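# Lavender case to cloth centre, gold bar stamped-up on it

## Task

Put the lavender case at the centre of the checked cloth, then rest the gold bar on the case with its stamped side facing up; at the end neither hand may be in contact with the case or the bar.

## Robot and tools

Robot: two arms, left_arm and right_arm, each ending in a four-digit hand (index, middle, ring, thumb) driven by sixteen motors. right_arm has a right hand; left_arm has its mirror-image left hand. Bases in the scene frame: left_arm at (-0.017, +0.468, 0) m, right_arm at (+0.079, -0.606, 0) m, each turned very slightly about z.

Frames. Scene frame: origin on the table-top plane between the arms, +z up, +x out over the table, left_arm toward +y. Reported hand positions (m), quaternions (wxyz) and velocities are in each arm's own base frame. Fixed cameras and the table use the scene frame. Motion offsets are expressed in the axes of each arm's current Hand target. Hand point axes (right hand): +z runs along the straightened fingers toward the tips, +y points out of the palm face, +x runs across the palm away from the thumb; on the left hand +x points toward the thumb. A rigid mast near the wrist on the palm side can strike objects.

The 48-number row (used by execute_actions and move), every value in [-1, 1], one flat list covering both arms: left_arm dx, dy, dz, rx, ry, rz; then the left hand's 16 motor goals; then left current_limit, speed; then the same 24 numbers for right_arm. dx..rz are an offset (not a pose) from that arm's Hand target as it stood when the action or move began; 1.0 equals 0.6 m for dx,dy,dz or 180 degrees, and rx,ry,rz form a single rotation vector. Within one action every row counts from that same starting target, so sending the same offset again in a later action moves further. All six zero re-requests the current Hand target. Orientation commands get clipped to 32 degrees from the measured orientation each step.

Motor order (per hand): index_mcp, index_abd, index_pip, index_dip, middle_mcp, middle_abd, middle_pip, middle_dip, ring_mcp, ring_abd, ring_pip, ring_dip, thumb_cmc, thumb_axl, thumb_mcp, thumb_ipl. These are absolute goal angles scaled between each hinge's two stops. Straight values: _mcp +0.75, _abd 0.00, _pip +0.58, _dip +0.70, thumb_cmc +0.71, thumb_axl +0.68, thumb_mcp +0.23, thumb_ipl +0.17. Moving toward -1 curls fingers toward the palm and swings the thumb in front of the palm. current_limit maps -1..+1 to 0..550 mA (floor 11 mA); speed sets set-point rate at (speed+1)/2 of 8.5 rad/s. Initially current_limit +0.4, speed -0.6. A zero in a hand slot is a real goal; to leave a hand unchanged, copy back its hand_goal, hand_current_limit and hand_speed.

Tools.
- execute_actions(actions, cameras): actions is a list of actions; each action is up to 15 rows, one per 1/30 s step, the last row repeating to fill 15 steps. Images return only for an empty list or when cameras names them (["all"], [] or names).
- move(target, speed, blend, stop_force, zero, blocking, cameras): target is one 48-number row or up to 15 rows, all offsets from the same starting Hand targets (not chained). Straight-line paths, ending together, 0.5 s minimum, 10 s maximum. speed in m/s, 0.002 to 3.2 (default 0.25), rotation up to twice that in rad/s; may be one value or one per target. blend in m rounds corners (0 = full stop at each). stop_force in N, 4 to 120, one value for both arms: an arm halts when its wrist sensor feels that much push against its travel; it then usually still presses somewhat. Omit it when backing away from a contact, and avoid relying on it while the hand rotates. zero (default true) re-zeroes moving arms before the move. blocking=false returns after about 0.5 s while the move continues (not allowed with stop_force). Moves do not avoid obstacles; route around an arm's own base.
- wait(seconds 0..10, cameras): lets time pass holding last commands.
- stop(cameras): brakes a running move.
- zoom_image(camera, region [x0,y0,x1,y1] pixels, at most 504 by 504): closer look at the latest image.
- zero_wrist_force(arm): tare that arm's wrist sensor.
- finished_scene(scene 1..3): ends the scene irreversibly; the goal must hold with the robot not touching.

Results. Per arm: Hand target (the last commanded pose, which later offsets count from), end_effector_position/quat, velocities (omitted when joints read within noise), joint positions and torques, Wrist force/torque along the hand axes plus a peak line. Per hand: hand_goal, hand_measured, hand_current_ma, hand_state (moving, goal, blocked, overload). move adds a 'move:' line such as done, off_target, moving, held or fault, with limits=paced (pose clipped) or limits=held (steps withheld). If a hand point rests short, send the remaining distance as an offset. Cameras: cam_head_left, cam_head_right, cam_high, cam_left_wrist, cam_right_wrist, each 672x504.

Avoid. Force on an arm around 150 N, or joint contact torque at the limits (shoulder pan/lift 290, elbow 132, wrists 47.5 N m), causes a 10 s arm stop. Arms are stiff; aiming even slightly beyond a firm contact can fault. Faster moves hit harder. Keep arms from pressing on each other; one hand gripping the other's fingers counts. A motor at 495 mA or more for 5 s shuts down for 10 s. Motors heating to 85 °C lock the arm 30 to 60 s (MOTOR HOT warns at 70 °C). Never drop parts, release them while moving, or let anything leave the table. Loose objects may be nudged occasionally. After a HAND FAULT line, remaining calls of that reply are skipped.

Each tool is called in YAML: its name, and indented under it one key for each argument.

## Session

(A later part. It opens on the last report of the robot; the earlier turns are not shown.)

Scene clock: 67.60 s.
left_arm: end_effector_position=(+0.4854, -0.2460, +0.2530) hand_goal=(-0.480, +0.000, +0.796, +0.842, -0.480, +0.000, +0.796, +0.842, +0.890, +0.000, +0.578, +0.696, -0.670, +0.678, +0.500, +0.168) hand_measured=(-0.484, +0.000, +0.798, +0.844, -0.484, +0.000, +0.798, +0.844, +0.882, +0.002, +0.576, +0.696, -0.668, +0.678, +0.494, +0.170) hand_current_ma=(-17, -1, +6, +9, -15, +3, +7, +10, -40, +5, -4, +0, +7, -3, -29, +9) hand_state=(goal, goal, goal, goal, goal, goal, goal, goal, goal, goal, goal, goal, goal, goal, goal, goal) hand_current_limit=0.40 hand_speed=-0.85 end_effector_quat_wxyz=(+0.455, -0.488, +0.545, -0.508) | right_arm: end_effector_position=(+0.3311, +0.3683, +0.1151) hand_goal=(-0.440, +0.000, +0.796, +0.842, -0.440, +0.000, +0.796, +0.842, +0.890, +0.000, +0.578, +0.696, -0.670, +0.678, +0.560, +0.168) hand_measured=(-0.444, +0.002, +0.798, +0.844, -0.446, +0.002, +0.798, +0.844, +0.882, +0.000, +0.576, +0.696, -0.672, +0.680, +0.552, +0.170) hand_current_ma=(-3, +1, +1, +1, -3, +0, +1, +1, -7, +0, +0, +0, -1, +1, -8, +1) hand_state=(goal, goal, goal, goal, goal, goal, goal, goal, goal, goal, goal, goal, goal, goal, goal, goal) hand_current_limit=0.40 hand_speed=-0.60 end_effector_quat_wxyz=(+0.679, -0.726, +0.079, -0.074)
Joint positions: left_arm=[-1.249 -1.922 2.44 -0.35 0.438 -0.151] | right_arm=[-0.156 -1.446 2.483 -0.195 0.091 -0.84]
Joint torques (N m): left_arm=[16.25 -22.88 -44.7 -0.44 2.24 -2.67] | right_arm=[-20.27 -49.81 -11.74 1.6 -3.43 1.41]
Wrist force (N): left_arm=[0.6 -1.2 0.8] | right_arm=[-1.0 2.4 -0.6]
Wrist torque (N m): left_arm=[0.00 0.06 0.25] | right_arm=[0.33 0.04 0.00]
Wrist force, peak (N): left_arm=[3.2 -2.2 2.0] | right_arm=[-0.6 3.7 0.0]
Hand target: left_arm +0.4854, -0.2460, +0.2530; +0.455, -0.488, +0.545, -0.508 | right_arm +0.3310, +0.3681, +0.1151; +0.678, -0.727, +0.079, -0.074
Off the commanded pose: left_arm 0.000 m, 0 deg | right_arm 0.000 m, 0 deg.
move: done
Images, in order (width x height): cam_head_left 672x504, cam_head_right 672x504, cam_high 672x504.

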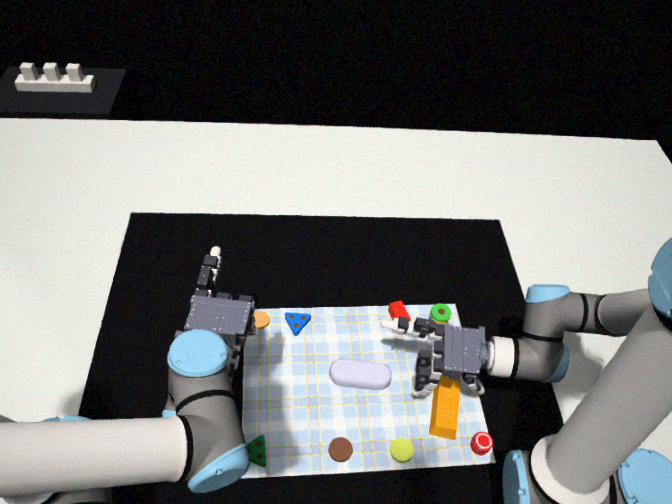

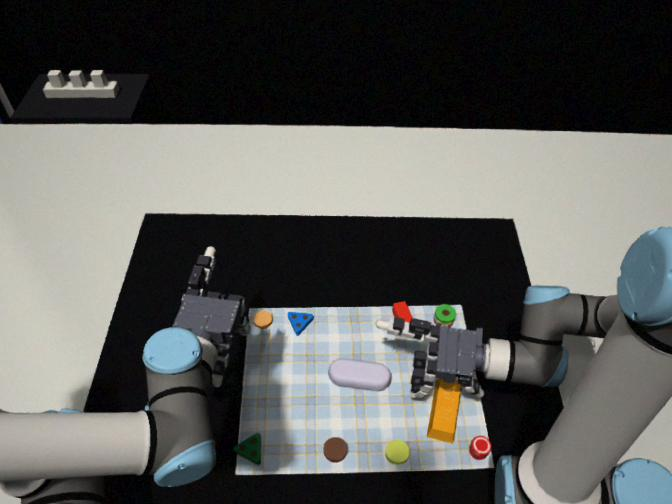

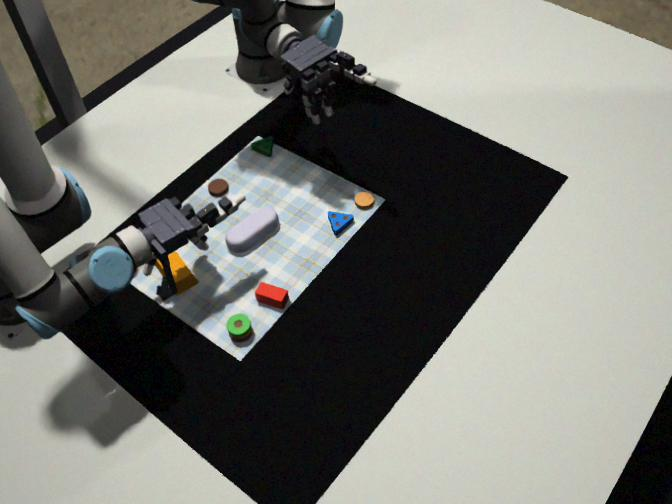

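move:
  target: [0,0,0,0,0,0,-0.48,0,0.796,0.841,-0.48,0,0.796,0.841,0.89,0,0.577,0.696,-0.671,0.677,0.5,0.168,0.4,-0.85,-0.0231,0,0.0009,0,0.0249,0.0017,-0.44,0,0.796,0.841,-0.44,0,0.796,0.841,0.89,0,0.577,0.696,-0.671,0.677,0.56,0.168,0.4,-0.6]
  speed: 0.1
  cameras: ["cam_head_right","cam_high"]

zoom_image:
  camera: "cam_head_right"
  region: [390, 310, 510, 460]

zoom_image:
  camera: "cam_high"
  region: [120, 190, 240, 310]

Scene clock: 91.03 s.
left_arm: end_effector_position=(+0.4854, -0.2460, +0.2530) hand_goal=(-0.480, +0.000, +0.796, +0.842, -0.480, +0.000, +0.796, +0.842, +0.890, +0.000, +0.578, +0.696, -0.670, +0.678, +0.500, +0.168) hand_measured=(-0.484, +0.000, +0.798, +0.844, -0.484, +0.000, +0.798, +0.844, +0.882, +0.002, +0.576, +0.696, -0.668, +0.678, +0.494, +0.170) hand_current_ma=(-17, -1, +6, +9, -15, +3, +7, +10, -40, +5, -4, +0, +7, -3, -29, +9) hand_state=(goal, goal, goal, goal, goal, goal, goal, goal, goal, goal, goal, goal, goal, goal, goal, goal) hand_current_limit=0.40 hand_speed=-0.85 end_effector_quat_wxyz=(+0.455, -0.488, +0.545, -0.508) | right_arm: end_effector_position=(+0.3175, +0.3716, +0.1150) hand_goal=(-0.440, +0.000, +0.796, +0.842, -0.440, +0.000, +0.796, +0.842, +0.890, +0.000, +0.578, +0.696, -0.670, +0.678, +0.560, +0.168) hand_measured=(-0.444, +0.002, +0.798, +0.844, -0.446, +0.002, +0.798, +0.844, +0.882, +0.000, +0.576, +0.696, -0.672, +0.680, +0.552, +0.170) hand_current_ma=(-3, +1, +1, +1, -3, +0, +1, +1, -7, +0, +0, +0, -1, +1, -8, +1) hand_state=(goal, goal, goal, goal, goal, goal, goal, goal, goal, goal, goal, goal, goal, goal, goal, goal) hand_current_limit=0.40 hand_speed=-0.60 end_effector_quat_wxyz=(+0.675, -0.723, +0.107, -0.100)
Joint positions: left_arm=[-1.249 -1.922 2.44 -0.35 0.438 -0.151] | right_arm=[-0.151 -1.621 2.579 -0.512 0.159 -0.442]
Joint torques (N m): left_arm=[17.35 -22.7 -32.32 1.89 2.45 -2.36] | right_arm=[-11.37 -11.76 -25.28 3.03 -1.98 -2.83]
Wrist force (N): left_arm=[0.8 -1.3 0.8] | right_arm=[-0.5 2.5 -0.8]
Wrist torque (N m): left_arm=[-0.02 0.04 0.26] | right_arm=[0.35 -0.03 0.10]
Wrist force, peak (N): left_arm=[0.8 -1.6 0.8] | right_arm=[-1.0 2.9 -0.7]
Hand target: left_arm +0.4854, -0.2460, +0.2530; +0.455, -0.488, +0.545, -0.508 | right_arm +0.3176, +0.3716, +0.1150; +0.675, -0.723, +0.107, -0.100
Off the commanded pose: left_arm 0.000 m, 0 deg | right_arm 0.000 m, 0 deg.
move: done
Images, in order (width x height): cam_head_right 672x504, cam_high 672x504.

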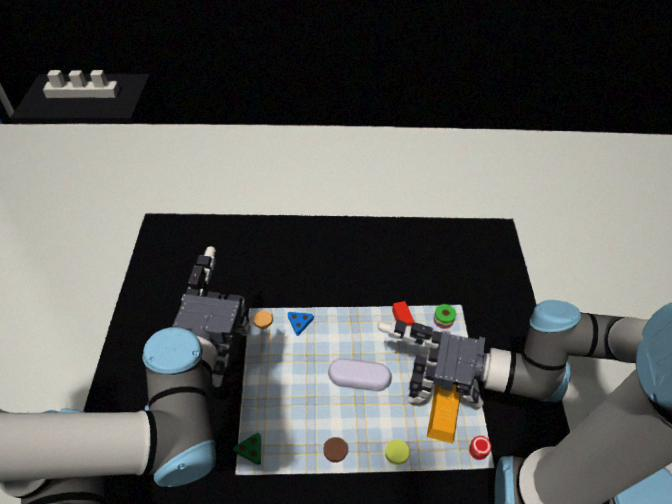

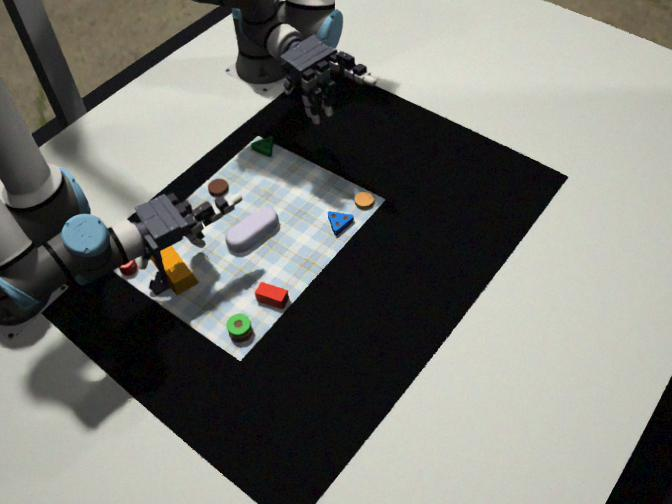

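Scaled by 3.360 from the camera's 672x504 image, which has a finer 960x720 frame.

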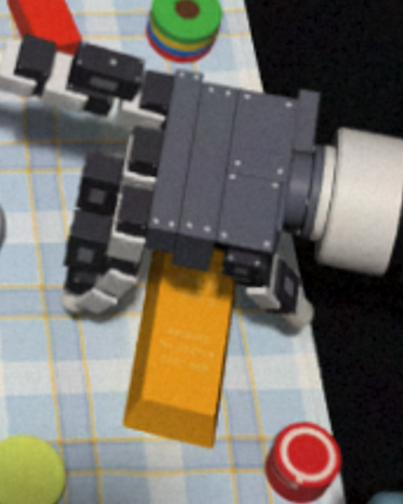

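Scaled by 4.200 from the camera's 672x504 image, which has a finer 960x720 frame.

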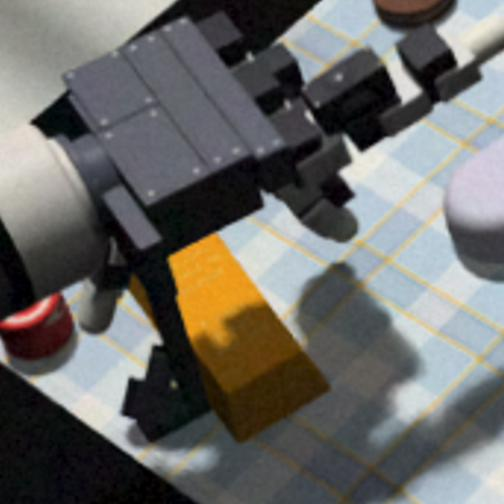

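move:
  target: [0,0,0,0,0,0,-0.48,0,0.796,0.841,-0.48,0,0.796,0.841,0.89,0,0.577,0.696,-0.671,0.677,0.5,0.168,0.4,-0.85,0.0015,0.0877,0.0013,0,0,0,-0.44,0,0.796,0.841,-0.44,0,0.796,0.841,0.89,0,0.577,0.696,-0.671,0.677,0.56,0.168,0.4,-0.6]
  speed: 0.08
  stop_force: 8

move:
  target: [0,0,0,0,0,0,-0.48,0,0.796,0.841,-0.48,0,0.796,0.841,0.89,0,0.577,0.696,-0.671,0.677,0.5,0.168,0.4,-0.85,0,0,0,0,0,0,-0.75,0,0.796,0.841,-0.75,0,0.796,0.841,0.89,0,0.577,0.696,-0.671,0.677,0.24,0.168,-0.3,-0.8]
  cameras: ["cam_head_right","cam_high"]

zoom_image:
  camera: "cam_head_right"
  region: [390, 330, 510, 460]

zoom_image:
  camera: "cam_high"
  region: [110, 190, 230, 310]

Scene clock: 96.57 s.
left_arm: end_effector_position=(+0.4854, -0.2460, +0.2530) hand_goal=(-0.480, +0.000, +0.796, +0.842, -0.480, +0.000, +0.796, +0.842, +0.890, +0.000, +0.578, +0.696, -0.670, +0.678, +0.500, +0.168) hand_measured=(-0.484, +0.000, +0.798, +0.844, -0.484, +0.000, +0.798, +0.844, +0.882, +0.002, +0.576, +0.696, -0.668, +0.678, +0.494, +0.170) hand_current_ma=(-17, -1, +6, +9, -15, +3, +7, +10, -40, +5, -4, +0, +7, -3, -29, +9) hand_state=(goal, goal, goal, goal, goal, goal, goal, goal, goal, goal, goal, goal, goal, goal, goal, goal) hand_current_limit=0.40 hand_speed=-0.85 end_effector_quat_wxyz=(+0.455, -0.488, +0.545, -0.508) | right_arm: end_effector_position=(+0.3177, +0.3686, +0.0625) hand_goal=(-0.440, +0.000, +0.796, +0.842, -0.440, +0.000, +0.796, +0.842, +0.890, +0.000, +0.578, +0.696, -0.670, +0.678, +0.560, +0.168) hand_measured=(-0.444, +0.002, +0.798, +0.844, -0.446, +0.002, +0.798, +0.844, +0.882, +0.000, +0.576, +0.696, -0.672, +0.680, +0.552, +0.170) hand_current_ma=(-3, +1, +1, +1, -3, +0, +1, +1, -7, +0, +0, +0, -1, +1, -8, +1) hand_state=(goal, goal, goal, goal, goal, goal, goal, goal, goal, goal, goal, goal, goal, goal, goal, goal) hand_current_limit=0.40 hand_speed=-0.60 end_effector_quat_wxyz=(+0.675, -0.723, +0.107, -0.100)
Joint positions: left_arm=[-1.249 -1.922 2.44 -0.35 0.438 -0.151] | right_arm=[-0.163 -1.469 2.611 -0.661 0.149 -0.477]
Joint torques (N m): left_arm=[17.23 -22.35 -31.99 1.83 2.26 -2.07] | right_arm=[16.93 -39.07 -19.76 3.39 0.74 0.49]
Wrist force (N): left_arm=[0.5 -1.1 0.6] | right_arm=[-0.6 2.9 -1.2]
Wrist torque (N m): left_arm=[0.03 0.07 0.24] | right_arm=[0.46 -0.01 0.10]
Wrist force, peak (N): left_arm=[0.7 -1.5 0.9] | right_arm=[-0.9 3.8 -1.2]
Hand target: left_arm +0.4854, -0.2460, +0.2530; +0.455, -0.488, +0.545, -0.508 | right_arm +0.3177, +0.3686, +0.0625; +0.675, -0.723, +0.107, -0.100
Off the commanded pose: left_arm 0.000 m, 0 deg | right_arm 0.000 m, 0 deg.
move: done

Scene clock: 97.23 s.
left_arm: end_effector_position=(+0.4854, -0.2460, +0.2530) hand_goal=(-0.480, +0.000, +0.796, +0.842, -0.480, +0.000, +0.796, +0.842, +0.890, +0.000, +0.578, +0.696, -0.670, +0.678, +0.500, +0.168) hand_measured=(-0.484, +0.000, +0.798, +0.844, -0.484, +0.000, +0.798, +0.844, +0.882, +0.002, +0.576, +0.696, -0.668, +0.678, +0.494, +0.170) hand_current_ma=(-17, -1, +6, +9, -15, +3, +7, +10, -40, +5, -4, +0, +7, -3, -29, +9) hand_state=(goal, goal, goal, goal, goal, goal, goal, goal, goal, goal, goal, goal, goal, goal, goal, goal) hand_current_limit=0.40 hand_speed=-0.85 end_effector_quat_wxyz=(+0.455, -0.488, +0.545, -0.508) | right_arm: end_effector_position=(+0.3177, +0.3686, +0.0625) hand_goal=(-0.750, +0.000, +0.796, +0.842, -0.750, +0.000, +0.796, +0.842, +0.890, +0.000, +0.578, +0.696, -0.670, +0.678, +0.240, +0.168) hand_measured=(-0.708, +0.002, +0.806, +0.846, -0.704, +0.002, +0.804, +0.846, +0.882, +0.000, +0.576, +0.696, -0.672, +0.680, +0.344, +0.176) hand_current_ma=(+80, +1, +7, +2, +88, +0, +6, +2, -7, +0, +0, +0, -1, +1, +192, +8) hand_state=(blocked, goal, goal, goal, blocked, goal, goal, goal, goal, goal, goal, goal, goal, goal, blocked, goal) hand_current_limit=-0.30 hand_speed=-0.80 end_effector_quat_wxyz=(+0.675, -0.723, +0.107, -0.100)
Joint positions: left_arm=[-1.249 -1.922 2.44 -0.35 0.438 -0.151] | right_arm=[-0.163 -1.469 2.611 -0.661 0.149 -0.477]
Joint torques (N m): left_arm=[16.94 -22.69 -32.25 1.84 2.38 -2.13] | right_arm=[16.1 -43.31 -20.75 3.3 0.74 -0.36]
Wrist force (N): left_arm=[0.5 -1.1 0.6] | right_arm=[-0.4 2.9 -2.2]
Wrist torque (N m): left_arm=[0.03 0.07 0.24] | right_arm=[0.45 -0.07 0.14]
Wrist force, peak (N): left_arm=[0.9 -1.2 0.9] | right_arm=[0.0 3.1 -1.9]
Hand target: left_arm +0.4854, -0.2460, +0.2530; +0.455, -0.488, +0.545, -0.508 | right_arm +0.3177, +0.3686, +0.0625; +0.675, -0.723, +0.107, -0.100
Off the commanded pose: left_arm 0.000 m, 0 deg | right_arm 0.000 m, 0 deg.
move: done
Images, in order (width x height): cam_head_right 672x504, cam_high 672x504.

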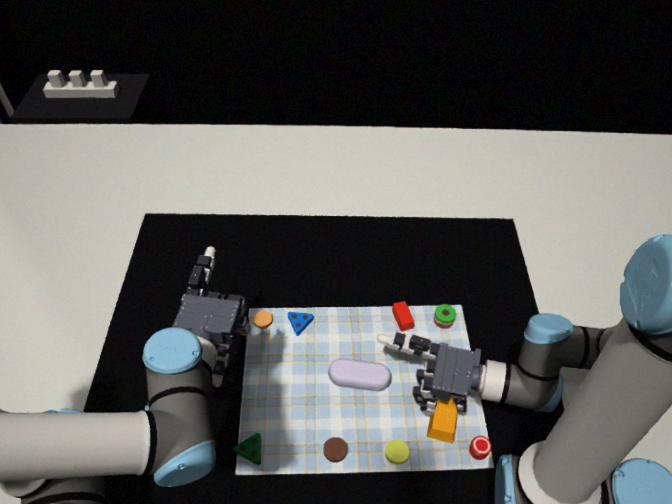

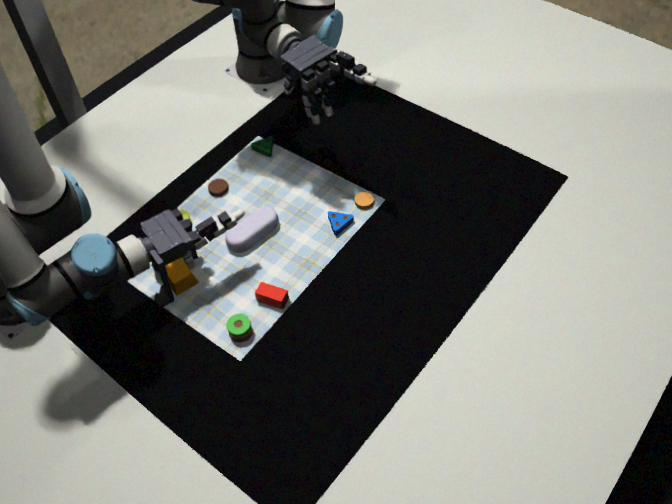

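Scaled by 3.877 from the camera's 672x504 image, which has a finer 960x720 frame.

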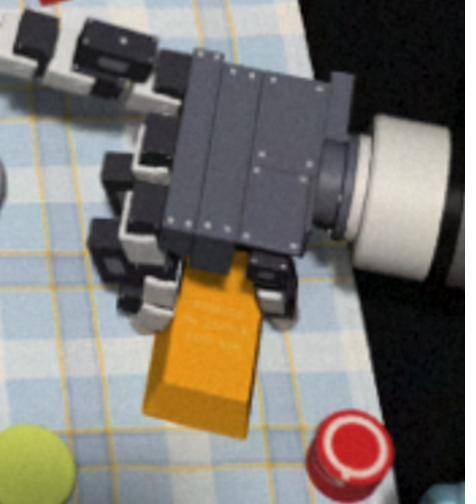

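Scaled by 4.200 from the camera's 672x504 image, which has a finer 960x720 frame.

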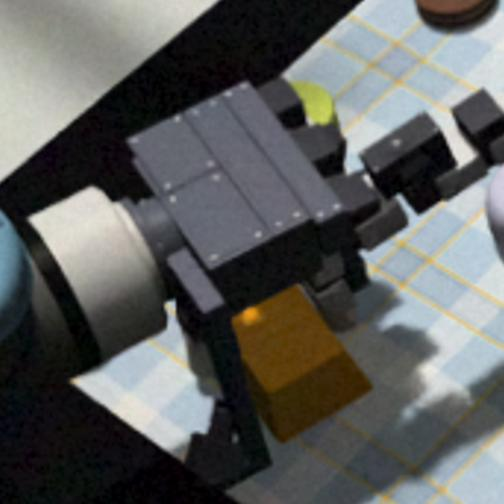

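move:
  target:
    - [0,0,0,0,0,0,-0.48,0,0.796,0.841,-0.48,0,0.796,0.841,0.89,0,0.577,0.696,-0.671,0.677,0.5,0.168,0.4,-0.85,0,0,0,0,0,0,-0.85,0,0.796,0.841,-0.85,0,0.796,0.841,0.89,0,0.577,0.696,-0.671,0.677,0.1,0.168,0.75,-0.9]
  speed: 0.08

move:
  target:
    - [0,0,0,0,0,0,-0.48,0,0.796,0.841,-0.48,0,0.796,0.841,0.89,0,0.577,0.696,-0.671,0.677,0.5,0.168,0.4,-0.85,0,-0.0499,-0.0035,0,0,0,-0.85,0,0.796,0.841,-0.85,0,0.796,0.841,0.89,0,0.577,0.696,-0.671,0.677,0.1,0.168,0.75,-0.9]
  speed: 0.05
  cameras: ["cam_head_right","cam_high"]

zoom_image:
  camera: "cam_head_right"
  region: [390, 330, 510, 460]

zoom_image:
  camera: "cam_high"
  region: [110, 190, 230, 310]

Scene clock: 103.47 s.
left_arm: end_effector_position=(+0.4854, -0.2460, +0.2530) hand_goal=(-0.480, +0.000, +0.796, +0.842, -0.480, +0.000, +0.796, +0.842, +0.890, +0.000, +0.578, +0.696, -0.670, +0.678, +0.500, +0.168) hand_measured=(-0.484, +0.000, +0.798, +0.844, -0.484, +0.000, +0.798, +0.844, +0.882, +0.002, +0.576, +0.696, -0.668, +0.678, +0.494, +0.170) hand_current_ma=(-17, -1, +6, +9, -15, +3, +7, +10, -40, +5, -4, +0, +7, -3, -29, +9) hand_state=(goal, goal, goal, goal, goal, goal, goal, goal, goal, goal, goal, goal, goal, goal, goal, goal) hand_current_limit=0.40 hand_speed=-0.85 end_effector_quat_wxyz=(+0.455, -0.488, +0.545, -0.508) | right_arm: end_effector_position=(+0.3177, +0.3686, +0.0625) hand_goal=(-0.850, +0.000, +0.796, +0.842, -0.850, +0.000, +0.796, +0.842, +0.890, +0.000, +0.578, +0.696, -0.670, +0.678, +0.100, +0.168) hand_measured=(-0.732, +0.002, +0.830, +0.858, -0.726, +0.002, +0.824, +0.858, +0.882, +0.000, +0.576, +0.696, -0.672, +0.680, +0.338, +0.182) hand_current_ma=(+378, +1, +51, +15, +405, +0, +39, +15, -7, +0, +0, +0, +0, +1, +481, +23) hand_state=(blocked, goal, blocked, goal, blocked, goal, blocked, goal, goal, goal, goal, goal, goal, goal, blocked, goal) hand_current_limit=0.75 hand_speed=-0.90 end_effector_quat_wxyz=(+0.675, -0.723, +0.107, -0.100)
Joint positions: left_arm=[-1.249 -1.922 2.44 -0.35 0.438 -0.151] | right_arm=[-0.163 -1.469 2.611 -0.661 0.149 -0.477]
Joint torques (N m): left_arm=[16.47 -22.2 -32.32 1.78 2.3 -1.97] | right_arm=[11.54 -44.9 -20.49 2.23 -0.71 -0.43]
Wrist force (N): left_arm=[0.6 -1.0 0.7] | right_arm=[-0.9 2.0 -0.4]
Wrist torque (N m): left_arm=[0.04 0.07 0.24] | right_arm=[0.32 -0.02 0.10]
Wrist force, peak (N): left_arm=[0.5 -1.3 1.3] | right_arm=[-0.4 2.7 -2.6]
Hand target: left_arm +0.4854, -0.2460, +0.2530; +0.455, -0.488, +0.545, -0.508 | right_arm +0.3177, +0.3686, +0.0625; +0.675, -0.723, +0.107, -0.100
Off the commanded pose: left_arm 0.000 m, 0 deg | right_arm 0.000 m, 0 deg.
move: done

Scene clock: 104.43 s.
left_arm: end_effector_position=(+0.4854, -0.2460, +0.2530) hand_goal=(-0.480, +0.000, +0.796, +0.842, -0.480, +0.000, +0.796, +0.842, +0.890, +0.000, +0.578, +0.696, -0.670, +0.678, +0.500, +0.168) hand_measured=(-0.484, +0.000, +0.798, +0.844, -0.484, +0.000, +0.798, +0.844, +0.882, +0.002, +0.576, +0.696, -0.668, +0.678, +0.494, +0.170) hand_current_ma=(-17, -1, +6, +9, -15, +3, +7, +10, -40, +5, -4, +0, +7, -3, -29, +9) hand_state=(goal, goal, goal, goal, goal, goal, goal, goal, goal, goal, goal, goal, goal, goal, goal, goal) hand_current_limit=0.40 hand_speed=-0.85 end_effector_quat_wxyz=(+0.455, -0.488, +0.545, -0.508) | right_arm: end_effector_position=(+0.3177, +0.3686, +0.0926) hand_goal=(-0.850, +0.000, +0.796, +0.842, -0.850, +0.000, +0.796, +0.842, +0.890, +0.000, +0.578, +0.696, -0.670, +0.678, +0.100, +0.168) hand_measured=(-0.736, +0.002, +0.830, +0.858, -0.730, +0.002, +0.824, +0.858, +0.882, +0.000, +0.576, +0.696, -0.670, +0.680, +0.328, +0.190) hand_current_ma=(+354, +1, +51, +15, +386, +0, +39, +15, -7, +0, +0, +0, +0, +1, +481, +41) hand_state=(blocked, goal, blocked, goal, blocked, goal, blocked, goal, goal, goal, goal, goal, goal, goal, blocked, blocked) hand_current_limit=0.75 hand_speed=-0.90 end_effector_quat_wxyz=(+0.675, -0.723, +0.107, -0.100)
Joint positions: left_arm=[-1.249 -1.922 2.44 -0.35 0.438 -0.151] | right_arm=[-0.163 -1.553 2.593 -0.558 0.148 -0.478]
Joint torques (N m): left_arm=[17.16 -21.65 -32.27 1.65 2.51 -1.73] | right_arm=[-19.35 -6.75 -15.94 -1.13 -2.82 -1.41]
Wrist force (N): left_arm=[0.6 -1.0 0.7] | right_arm=[0.0 6.0 -0.8]
Wrist torque (N m): left_arm=[0.03 0.06 0.24] | right_arm=[0.72 -0.10 0.26]
Wrist force, peak (N): left_arm=[0.8 -1.4 0.8] | right_arm=[0.0 6.0 -0.8]
Hand target: left_arm +0.4854, -0.2460, +0.2530; +0.455, -0.488, +0.545, -0.508 | right_arm +0.3176, +0.3685, +0.0925; +0.675, -0.723, +0.107, -0.100
Off the commanded pose: left_arm 0.000 m, 0 deg | right_arm 0.000 m, 0 deg.
move: done
Images, in order (width x height): cam_head_right 672x504, cam_high 672x504.

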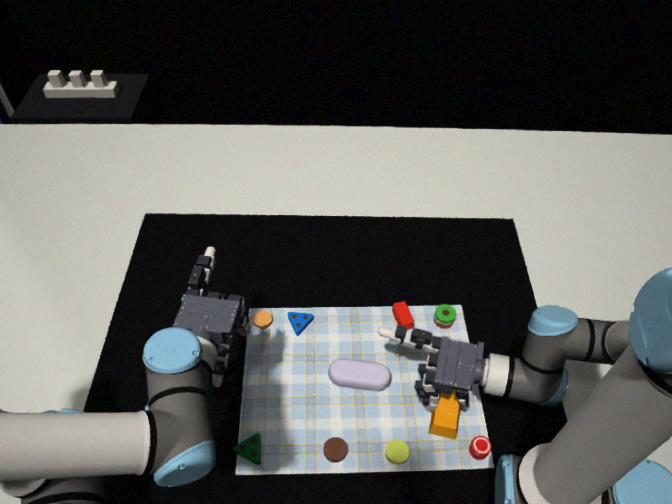

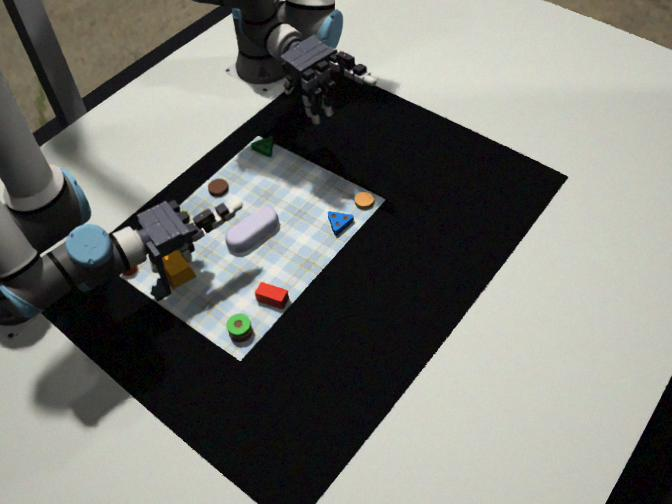

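Scaled by 3.877 from the camera's 672x504 image, which has a finer 960x720 frame.

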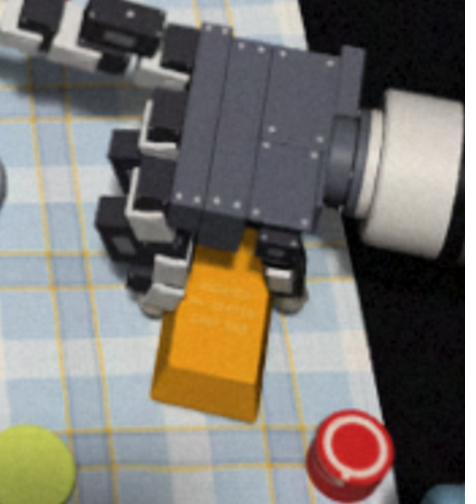

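Scaled by 4.200 from the camera's 672x504 image, which has a finer 960x720 frame.

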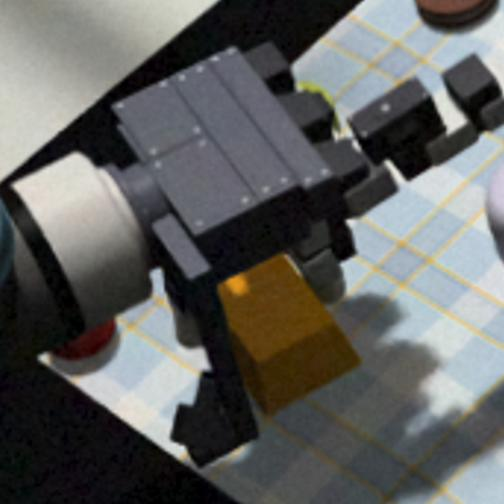

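wait:
  seconds: 0
  cameras: ["cam_right_wrist","cam_left_wrist","cam_high","cam_head_left"]

zoom_image:
  camera: "cam_high"
  region: [140, 230, 210, 300]

Scene clock: 109.37 s.
left_arm: end_effector_position=(+0.4854, -0.2460, +0.2530) hand_goal=(-0.480, +0.000, +0.796, +0.842, -0.480, +0.000, +0.796, +0.842, +0.890, +0.000, +0.578, +0.696, -0.670, +0.678, +0.500, +0.168) hand_measured=(-0.484, +0.000, +0.798, +0.844, -0.484, +0.000, +0.798, +0.844, +0.882, +0.002, +0.576, +0.696, -0.668, +0.678, +0.494, +0.170) hand_current_ma=(-17, -1, +6, +9, -15, +3, +7, +10, -40, +5, -4, +0, +7, -3, -29, +9) hand_state=(goal, goal, goal, goal, goal, goal, goal, goal, goal, goal, goal, goal, goal, goal, goal, goal) hand_current_limit=0.40 hand_speed=-0.85 end_effector_quat_wxyz=(+0.455, -0.488, +0.545, -0.508) | right_arm: end_effector_position=(+0.3176, +0.3685, +0.0925) hand_goal=(-0.850, +0.000, +0.796, +0.842, -0.850, +0.000, +0.796, +0.842, +0.890, +0.000, +0.578, +0.696, -0.670, +0.678, +0.100, +0.168) hand_measured=(-0.736, +0.002, +0.830, +0.858, -0.730, +0.002, +0.824, +0.858, +0.882, +0.000, +0.576, +0.696, -0.670, +0.680, +0.328, +0.190) hand_current_ma=(+354, +1, +51, +15, +386, +0, +39, +15, -7, +0, +0, +0, +0, +1, +481, +41) hand_state=(blocked, goal, blocked, goal, blocked, goal, blocked, goal, goal, goal, goal, goal, goal, goal, blocked, blocked) hand_current_limit=0.75 hand_speed=-0.90 end_effector_quat_wxyz=(+0.675, -0.723, +0.107, -0.100)
Joint positions: left_arm=[-1.249 -1.922 2.44 -0.35 0.438 -0.151] | right_arm=[-0.163 -1.553 2.593 -0.558 0.148 -0.478]
Joint torques (N m): left_arm=[17.22 -22.53 -32.6 1.7 2.31 -1.81] | right_arm=[-19.78 -2.68 -12.92 -0.95 -3.03 1.67]
Wrist force (N): left_arm=[0.7 -1.1 0.9] | right_arm=[0.2 5.0 -0.6]
Wrist torque (N m): left_arm=[0.00 0.06 0.25] | right_arm=[0.58 -0.11 0.25]
Wrist force, peak (N): left_arm=[0.8 -1.1 1.2] | right_arm=[-0.7 6.0 -1.3]
Hand target: left_arm +0.4854, -0.2460, +0.2530; +0.455, -0.488, +0.545, -0.508 | right_arm +0.3176, +0.3685, +0.0925; +0.675, -0.723, +0.107, -0.100
Off the commanded pose: left_arm 0.000 m, 0 deg | right_arm 0.000 m, 0 deg.
camera_calibration:
cam_left_wrist: T_world_to_cam=[[0.0645211, 0.774584, 0.629172, -0.0392818], [-0.760167, -0.37032, 0.533862, 0.0937349], [0.646516, -0.512721, 0.56492, -0.456296], [0, 0, 0, 1]] pos_world=[0.368791, -0.168814, 0.232444]
cam_right_wrist: T_world_to_cam=[[-0.772163, 0.136573, -0.620574, 0.276515], [-0.575592, -0.564058, 0.592058, 0.283708], [-0.269181, 0.814363, 0.514155, -0.138972], [0, 0, 0, 1]] pos_world=[0.339406, 0.235437, 0.0750797]
Images, in order (width x height): cam_head_left 672x504, cam_high 672x504, cam_left_wrist 672x504, cam_right_wrist 672x504.

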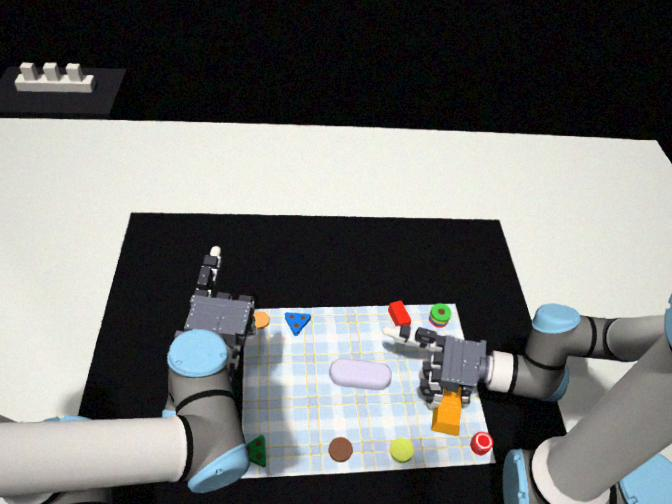

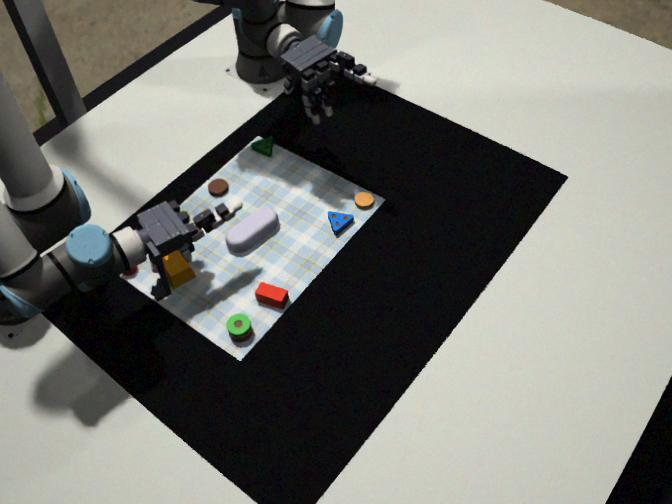

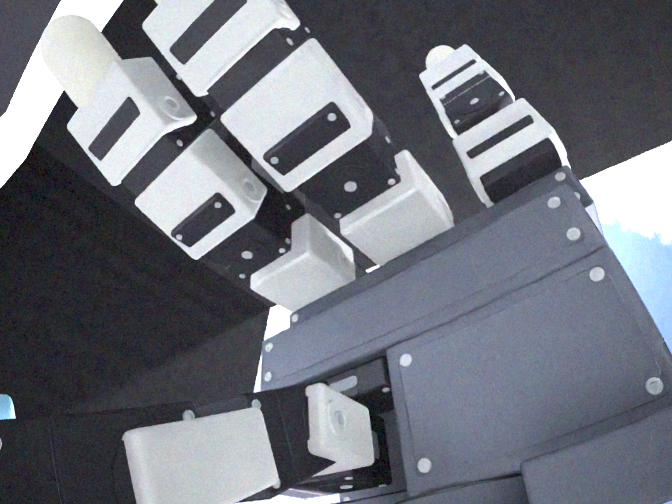

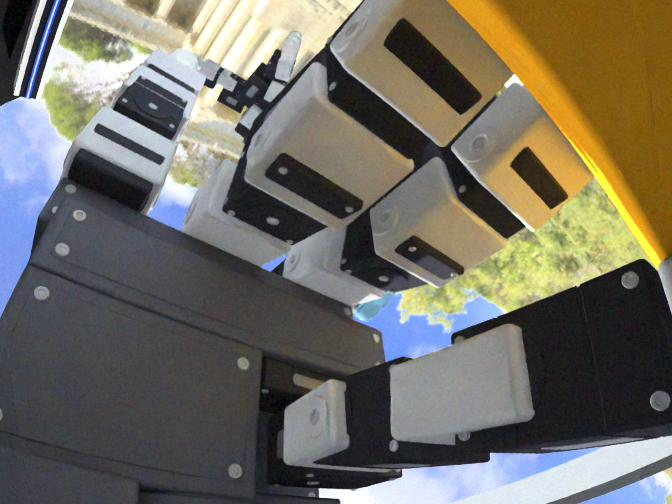

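Scaled by 7.200 from the camera's 672x504 image, which has a finer 960x720 frame.

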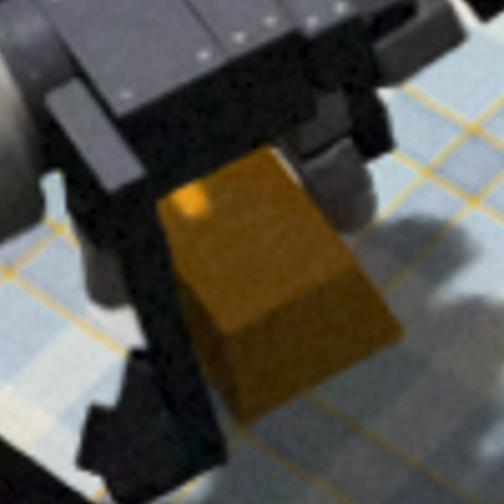

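move:
  target:
    - [0,0,0,0,0,0,-0.48,0,0.796,0.841,-0.48,0,0.796,0.841,0.89,0,0.577,0.696,-0.671,0.677,0.5,0.168,0.4,-0.85,0,-0.1787,-0.0125,0,0,0,-0.85,0,0.796,0.841,-0.85,0,0.796,0.841,0.89,0,0.577,0.696,-0.671,0.677,0.1,0.168,0.75,-0.9]
    - [0,0,0,0,0,0,-0.48,0,0.796,0.841,-0.48,0,0.796,0.841,0.89,0,0.577,0.696,-0.671,0.677,0.5,0.168,0.4,-0.85,0.1573,-0.1974,0.2547,0,0.4603,0.0322,-0.85,0,0.796,0.841,-0.85,0,0.796,0.841,0.89,0,0.577,0.696,-0.671,0.677,0.1,0.168,0.75,-0.9]
    - [0,0,0,0,0,0,-0.48,0,0.796,0.841,-0.48,0,0.796,0.841,0.89,0,0.577,0.696,-0.671,0.677,0.5,0.168,0.4,-0.85,0.1573,-0.0893,0.2622,0,0.4603,0.0322,-0.85,0,0.796,0.841,-0.85,0,0.796,0.841,0.89,0,0.577,0.696,-0.671,0.677,0.1,0.168,0.75,-0.9]
  speed: [0.1,0.2,0.1]
  blend: [0.02,0.01,0]
  cameras: ["cam_head_right","cam_head_left","cam_high"]

zoom_image:
  camera: "cam_head_right"
  region: [300, 300, 430, 430]

zoom_image:
  camera: "cam_head_left"
  region: [300, 300, 430, 430]

zoom_image:
  camera: "cam_high"
  region: [180, 150, 310, 280]

Scene clock: 122.20 s.
left_arm: end_effector_position=(+0.4854, -0.2460, +0.2530) hand_goal=(-0.480, +0.000, +0.796, +0.842, -0.480, +0.000, +0.796, +0.842, +0.890, +0.000, +0.578, +0.696, -0.670, +0.678, +0.500, +0.168) hand_measured=(-0.484, +0.000, +0.798, +0.844, -0.484, +0.000, +0.798, +0.844, +0.882, +0.002, +0.576, +0.696, -0.668, +0.678, +0.494, +0.170) hand_current_ma=(-17, -1, +6, +9, -15, +3, +7, +10, -40, +5, -4, +0, +7, -3, -29, +9) hand_state=(goal, goal, goal, goal, goal, goal, goal, goal, goal, goal, goal, goal, goal, goal, goal, goal) hand_current_limit=0.40 hand_speed=-0.85 end_effector_quat_wxyz=(+0.455, -0.488, +0.545, -0.508) | right_arm: end_effector_position=(+0.4545, +0.4948, +0.1351) hand_goal=(-0.850, +0.000, +0.796, +0.842, -0.850, +0.000, +0.796, +0.842, +0.890, +0.000, +0.578, +0.696, -0.670, +0.678, +0.100, +0.168) hand_measured=(-0.736, +0.002, +0.830, +0.858, -0.730, +0.002, +0.824, +0.858, +0.882, +0.000, +0.576, +0.696, -0.670, +0.680, +0.328, +0.190) hand_current_ma=(+353, +1, +52, +15, +383, +0, +39, +15, -7, +0, +0, +0, +0, +1, +481, +42) hand_state=(blocked, goal, blocked, goal, blocked, goal, blocked, goal, goal, goal, goal, goal, goal, goal, blocked, blocked) hand_current_limit=0.75 hand_speed=-0.90 end_effector_quat_wxyz=(+0.439, -0.470, +0.560, -0.522)
Joint positions: left_arm=[-1.249 -1.922 2.44 -0.35 0.438 -0.151] | right_arm=[0.858 -1.316 2.135 -0.686 2.598 0.116]
Joint torques (N m): left_arm=[16.76 -22.77 -32.61 1.67 2.15 -1.34] | right_arm=[-18.71 -73.68 -34.96 0.99 2.05 -1.81]
Wrist force (N): left_arm=[0.6 -1.4 0.8] | right_arm=[-0.7 5.4 -1.0]
Wrist torque (N m): left_arm=[-0.03 0.07 0.25] | right_arm=[0.70 -0.01 0.17]
Wrist force, peak (N): left_arm=[0.8 -1.2 1.3] | right_arm=[-0.3 7.2 -0.7]
Hand target: left_arm +0.4854, -0.2460, +0.2530; +0.455, -0.488, +0.545, -0.508 | right_arm +0.4546, +0.4948, +0.1353; +0.439, -0.470, +0.560, -0.522
Off the commanded pose: left_arm 0.000 m, 0 deg | right_arm 0.000 m, 0 deg.
move: done
Images, in order (width x height): cam_head_left 672x504, cam_head_right 672x504, cam_high 672x504.

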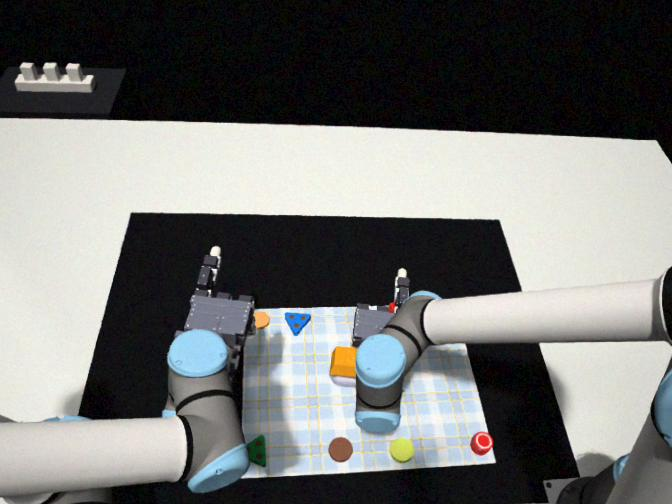

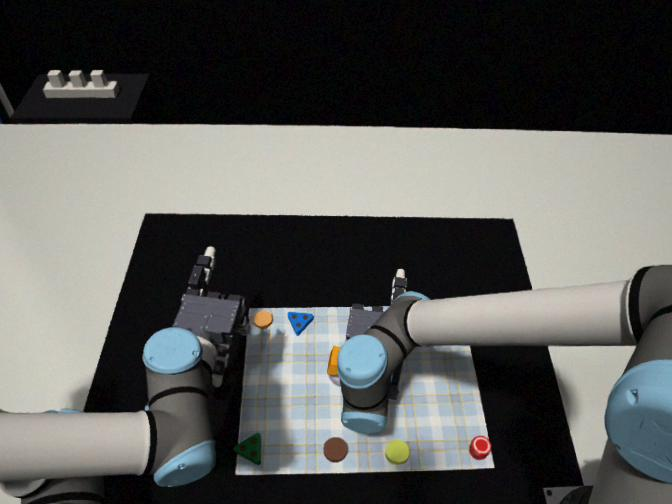

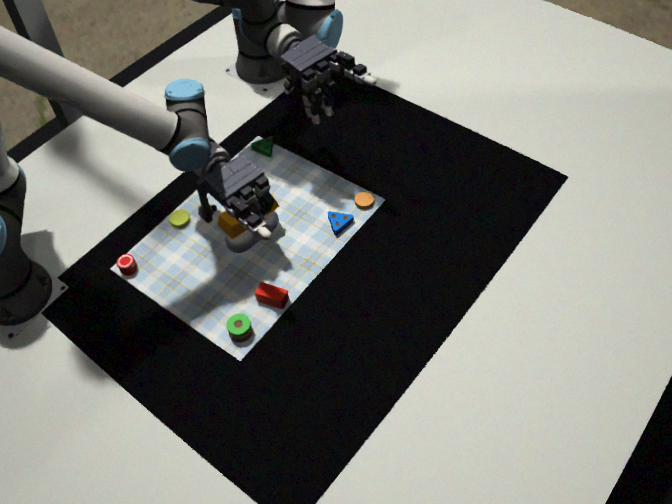

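Scaled by 3.877 from the camera's 672x504 image, which has a finer 960x720 frame.

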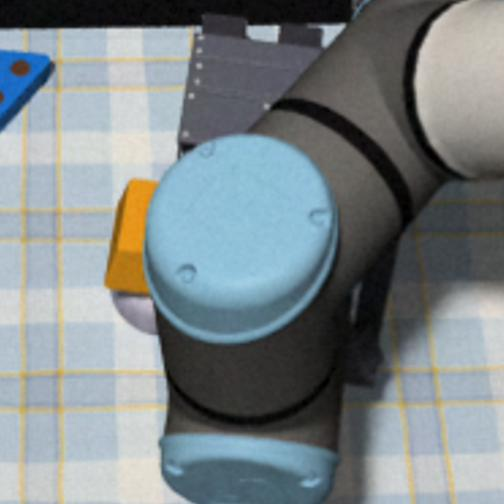

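Scaled by 3.877 from the camera's 672x504 image, which has a finer 960x720 frame.

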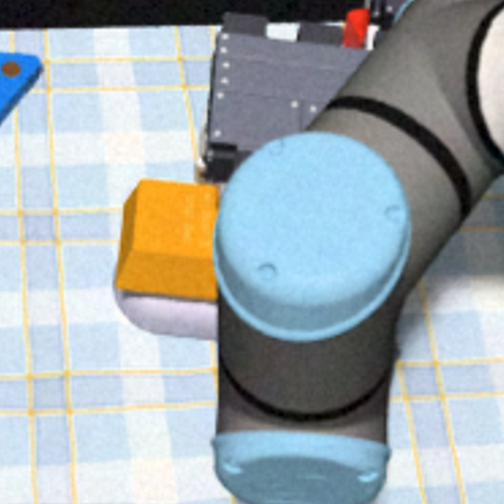

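Scaled by 3.877 from the camera's 672x504 image, which has a finer 960x720 frame.

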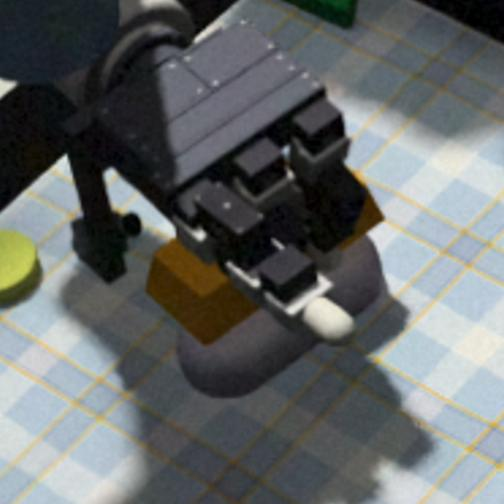

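move:
  target: [0,0,0,0,0,0,-0.48,0,0.796,0.841,-0.48,0,0.796,0.841,0.89,0,0.577,0.696,-0.671,0.677,0.5,0.168,0.4,-0.85,0,0.0266,0.0019,0,0,0,-0.85,0,0.796,0.841,-0.85,0,0.796,0.841,0.89,0,0.577,0.696,-0.671,0.677,0.1,0.168,0.75,-0.9]
  speed: 0.06
  stop_force: 8

move:
  target: [0,0,0,0,0,0,-0.48,0,0.796,0.841,-0.48,0,0.796,0.841,0.89,0,0.577,0.696,-0.671,0.677,0.5,0.168,0.4,-0.85,0,0.0266,0.0019,0,0,0,-0.85,0,0.796,0.841,-0.85,0,0.796,0.841,0.89,0,0.577,0.696,-0.671,0.677,0.1,0.168,0.75,-0.9]
  speed: 0.015
  stop_force: 4
  cameras: ["cam_head_left","cam_high"]

zoom_image:
  camera: "cam_head_left"
  region: [300, 300, 430, 430]

zoom_image:
  camera: "cam_high"
  region: [180, 150, 310, 280]

Scene clock: 128.47 s.
left_arm: end_effector_position=(+0.4854, -0.2460, +0.2530) hand_goal=(-0.480, +0.000, +0.796, +0.842, -0.480, +0.000, +0.796, +0.842, +0.890, +0.000, +0.578, +0.696, -0.670, +0.678, +0.500, +0.168) hand_measured=(-0.484, +0.000, +0.798, +0.844, -0.484, +0.000, +0.798, +0.844, +0.882, +0.002, +0.576, +0.696, -0.668, +0.678, +0.494, +0.170) hand_current_ma=(-17, -1, +6, +9, -15, +3, +7, +10, -40, +5, -4, +0, +7, -3, -29, +9) hand_state=(goal, goal, goal, goal, goal, goal, goal, goal, goal, goal, goal, goal, goal, goal, goal, goal) hand_current_limit=0.40 hand_speed=-0.85 end_effector_quat_wxyz=(+0.455, -0.488, +0.545, -0.508) | right_arm: end_effector_position=(+0.4546, +0.4949, +0.1193) hand_goal=(-0.850, +0.000, +0.796, +0.842, -0.850, +0.000, +0.796, +0.842, +0.890, +0.000, +0.578, +0.696, -0.670, +0.678, +0.100, +0.168) hand_measured=(-0.736, +0.002, +0.830, +0.858, -0.730, +0.002, +0.824, +0.858, +0.882, +0.000, +0.576, +0.696, -0.670, +0.680, +0.328, +0.190) hand_current_ma=(+353, +1, +52, +15, +383, +0, +39, +15, -7, +0, +0, +0, +0, +1, +481, +42) hand_state=(blocked, goal, blocked, goal, blocked, goal, blocked, goal, goal, goal, goal, goal, goal, goal, blocked, blocked) hand_current_limit=0.75 hand_speed=-0.90 end_effector_quat_wxyz=(+0.439, -0.470, +0.560, -0.522)
Joint positions: left_arm=[-1.249 -1.922 2.44 -0.35 0.438 -0.151] | right_arm=[0.858 -1.293 2.144 -0.718 2.598 0.116]
Joint torques (N m): left_arm=[17.04 -22.5 -32.39 1.53 2.23 -1.17] | right_arm=[-18.2 -74.93 -34.47 1.1 -0.56 -1.69]
Wrist force (N): left_arm=[0.5 -1.1 0.8] | right_arm=[-0.9 4.9 -1.2]
Wrist torque (N m): left_arm=[0.01 0.08 0.23] | right_arm=[0.63 0.03 0.14]
Wrist force, peak (N): left_arm=[0.8 -1.2 1.1] | right_arm=[-0.7 5.9 -0.7]
Hand target: left_arm +0.4854, -0.2460, +0.2530; +0.455, -0.488, +0.545, -0.508 | right_arm +0.4546, +0.4949, +0.1193; +0.439, -0.470, +0.560, -0.522
Off the commanded pose: left_arm 0.000 m, 0 deg | right_arm 0.000 m, 0 deg.
move: done

Scene clock: 130.37 s.
left_arm: end_effector_position=(+0.4854, -0.2460, +0.2530) hand_goal=(-0.480, +0.000, +0.796, +0.842, -0.480, +0.000, +0.796, +0.842, +0.890, +0.000, +0.578, +0.696, -0.670, +0.678, +0.500, +0.168) hand_measured=(-0.484, +0.000, +0.798, +0.844, -0.484, +0.000, +0.798, +0.844, +0.882, +0.002, +0.576, +0.696, -0.668, +0.678, +0.494, +0.170) hand_current_ma=(-17, -1, +6, +9, -15, +3, +7, +10, -40, +5, -4, +0, +7, -3, -29, +9) hand_state=(goal, goal, goal, goal, goal, goal, goal, goal, goal, goal, goal, goal, goal, goal, goal, goal) hand_current_limit=0.40 hand_speed=-0.85 end_effector_quat_wxyz=(+0.455, -0.488, +0.545, -0.508) | right_arm: end_effector_position=(+0.4546, +0.4949, +0.1082) hand_goal=(-0.850, +0.000, +0.796, +0.842, -0.850, +0.000, +0.796, +0.842, +0.890, +0.000, +0.578, +0.696, -0.670, +0.678, +0.100, +0.168) hand_measured=(-0.738, +0.002, +0.832, +0.858, -0.734, +0.002, +0.826, +0.858, +0.882, +0.000, +0.576, +0.696, -0.670, +0.680, +0.328, +0.192) hand_current_ma=(+341, +1, +58, +16, +366, +0, +44, +16, -7, +0, +0, +0, +0, +1, +481, +50) hand_state=(blocked, goal, blocked, goal, blocked, goal, blocked, goal, goal, goal, goal, goal, goal, goal, blocked, blocked) hand_current_limit=0.75 hand_speed=-0.90 end_effector_quat_wxyz=(+0.439, -0.470, +0.560, -0.522)
Joint positions: left_arm=[-1.249 -1.922 2.44 -0.35 0.438 -0.151] | right_arm=[0.858 -1.276 2.15 -0.74 2.598 0.116]
Joint torques (N m): left_arm=[17.2 -21.78 -32.83 1.72 2.17 -1.14] | right_arm=[-15.13 -75.11 -33.33 -1.58 -0.43 0.56]
Wrist force (N): left_arm=[0.6 -1.2 0.7] | right_arm=[-0.8 5.0 -0.7]
Wrist torque (N m): left_arm=[0.00 0.06 0.25] | right_arm=[0.60 0.01 0.15]
Wrist force, peak (N): left_arm=[0.6 -1.5 0.8] | right_arm=[-1.1 5.7 -1.4]
Hand target: left_arm +0.4854, -0.2460, +0.2530; +0.455, -0.488, +0.545, -0.508 | right_arm +0.4546, +0.4949, +0.1082; +0.439, -0.470, +0.560, -0.522 (not the last commanded pose)
Off the commanded pose: left_arm 0.000 m, 0 deg | right_arm 0.005 m, 0 deg.
move: contact (right_arm)
Images, in order (width x height): cam_head_left 672x504, cam_high 672x504.

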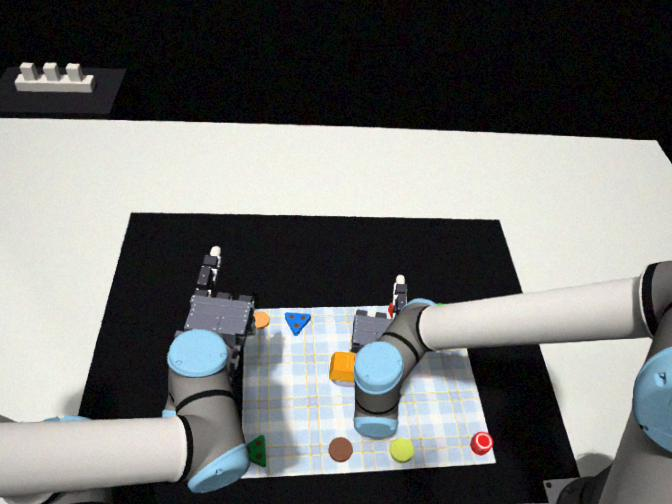

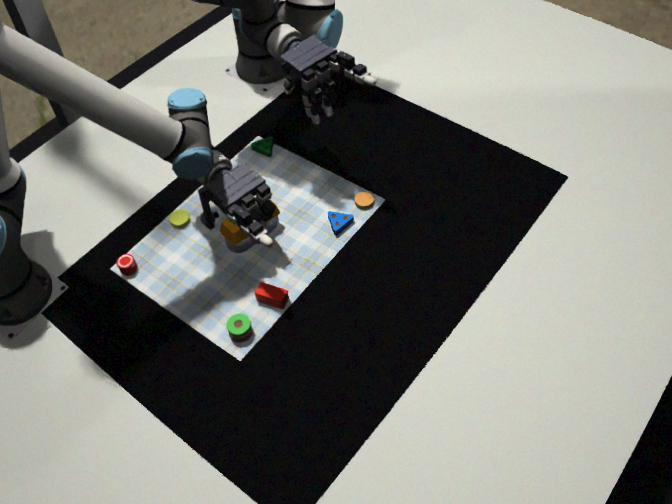

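Scaled by 3.877 from the camera's 672x504 image, which has a finer 960x720 frame.

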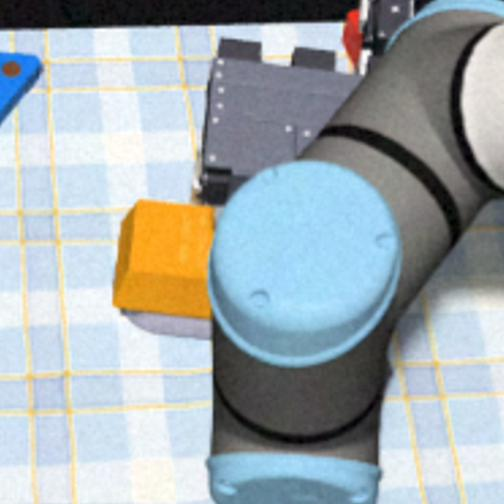

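Scaled by 3.877 from the camera's 672x504 image, which has a finer 960x720 frame.

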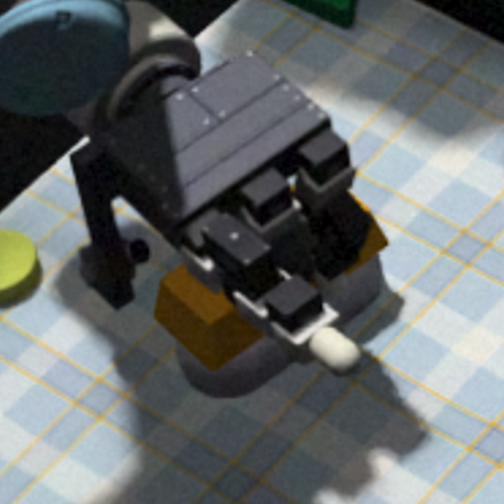

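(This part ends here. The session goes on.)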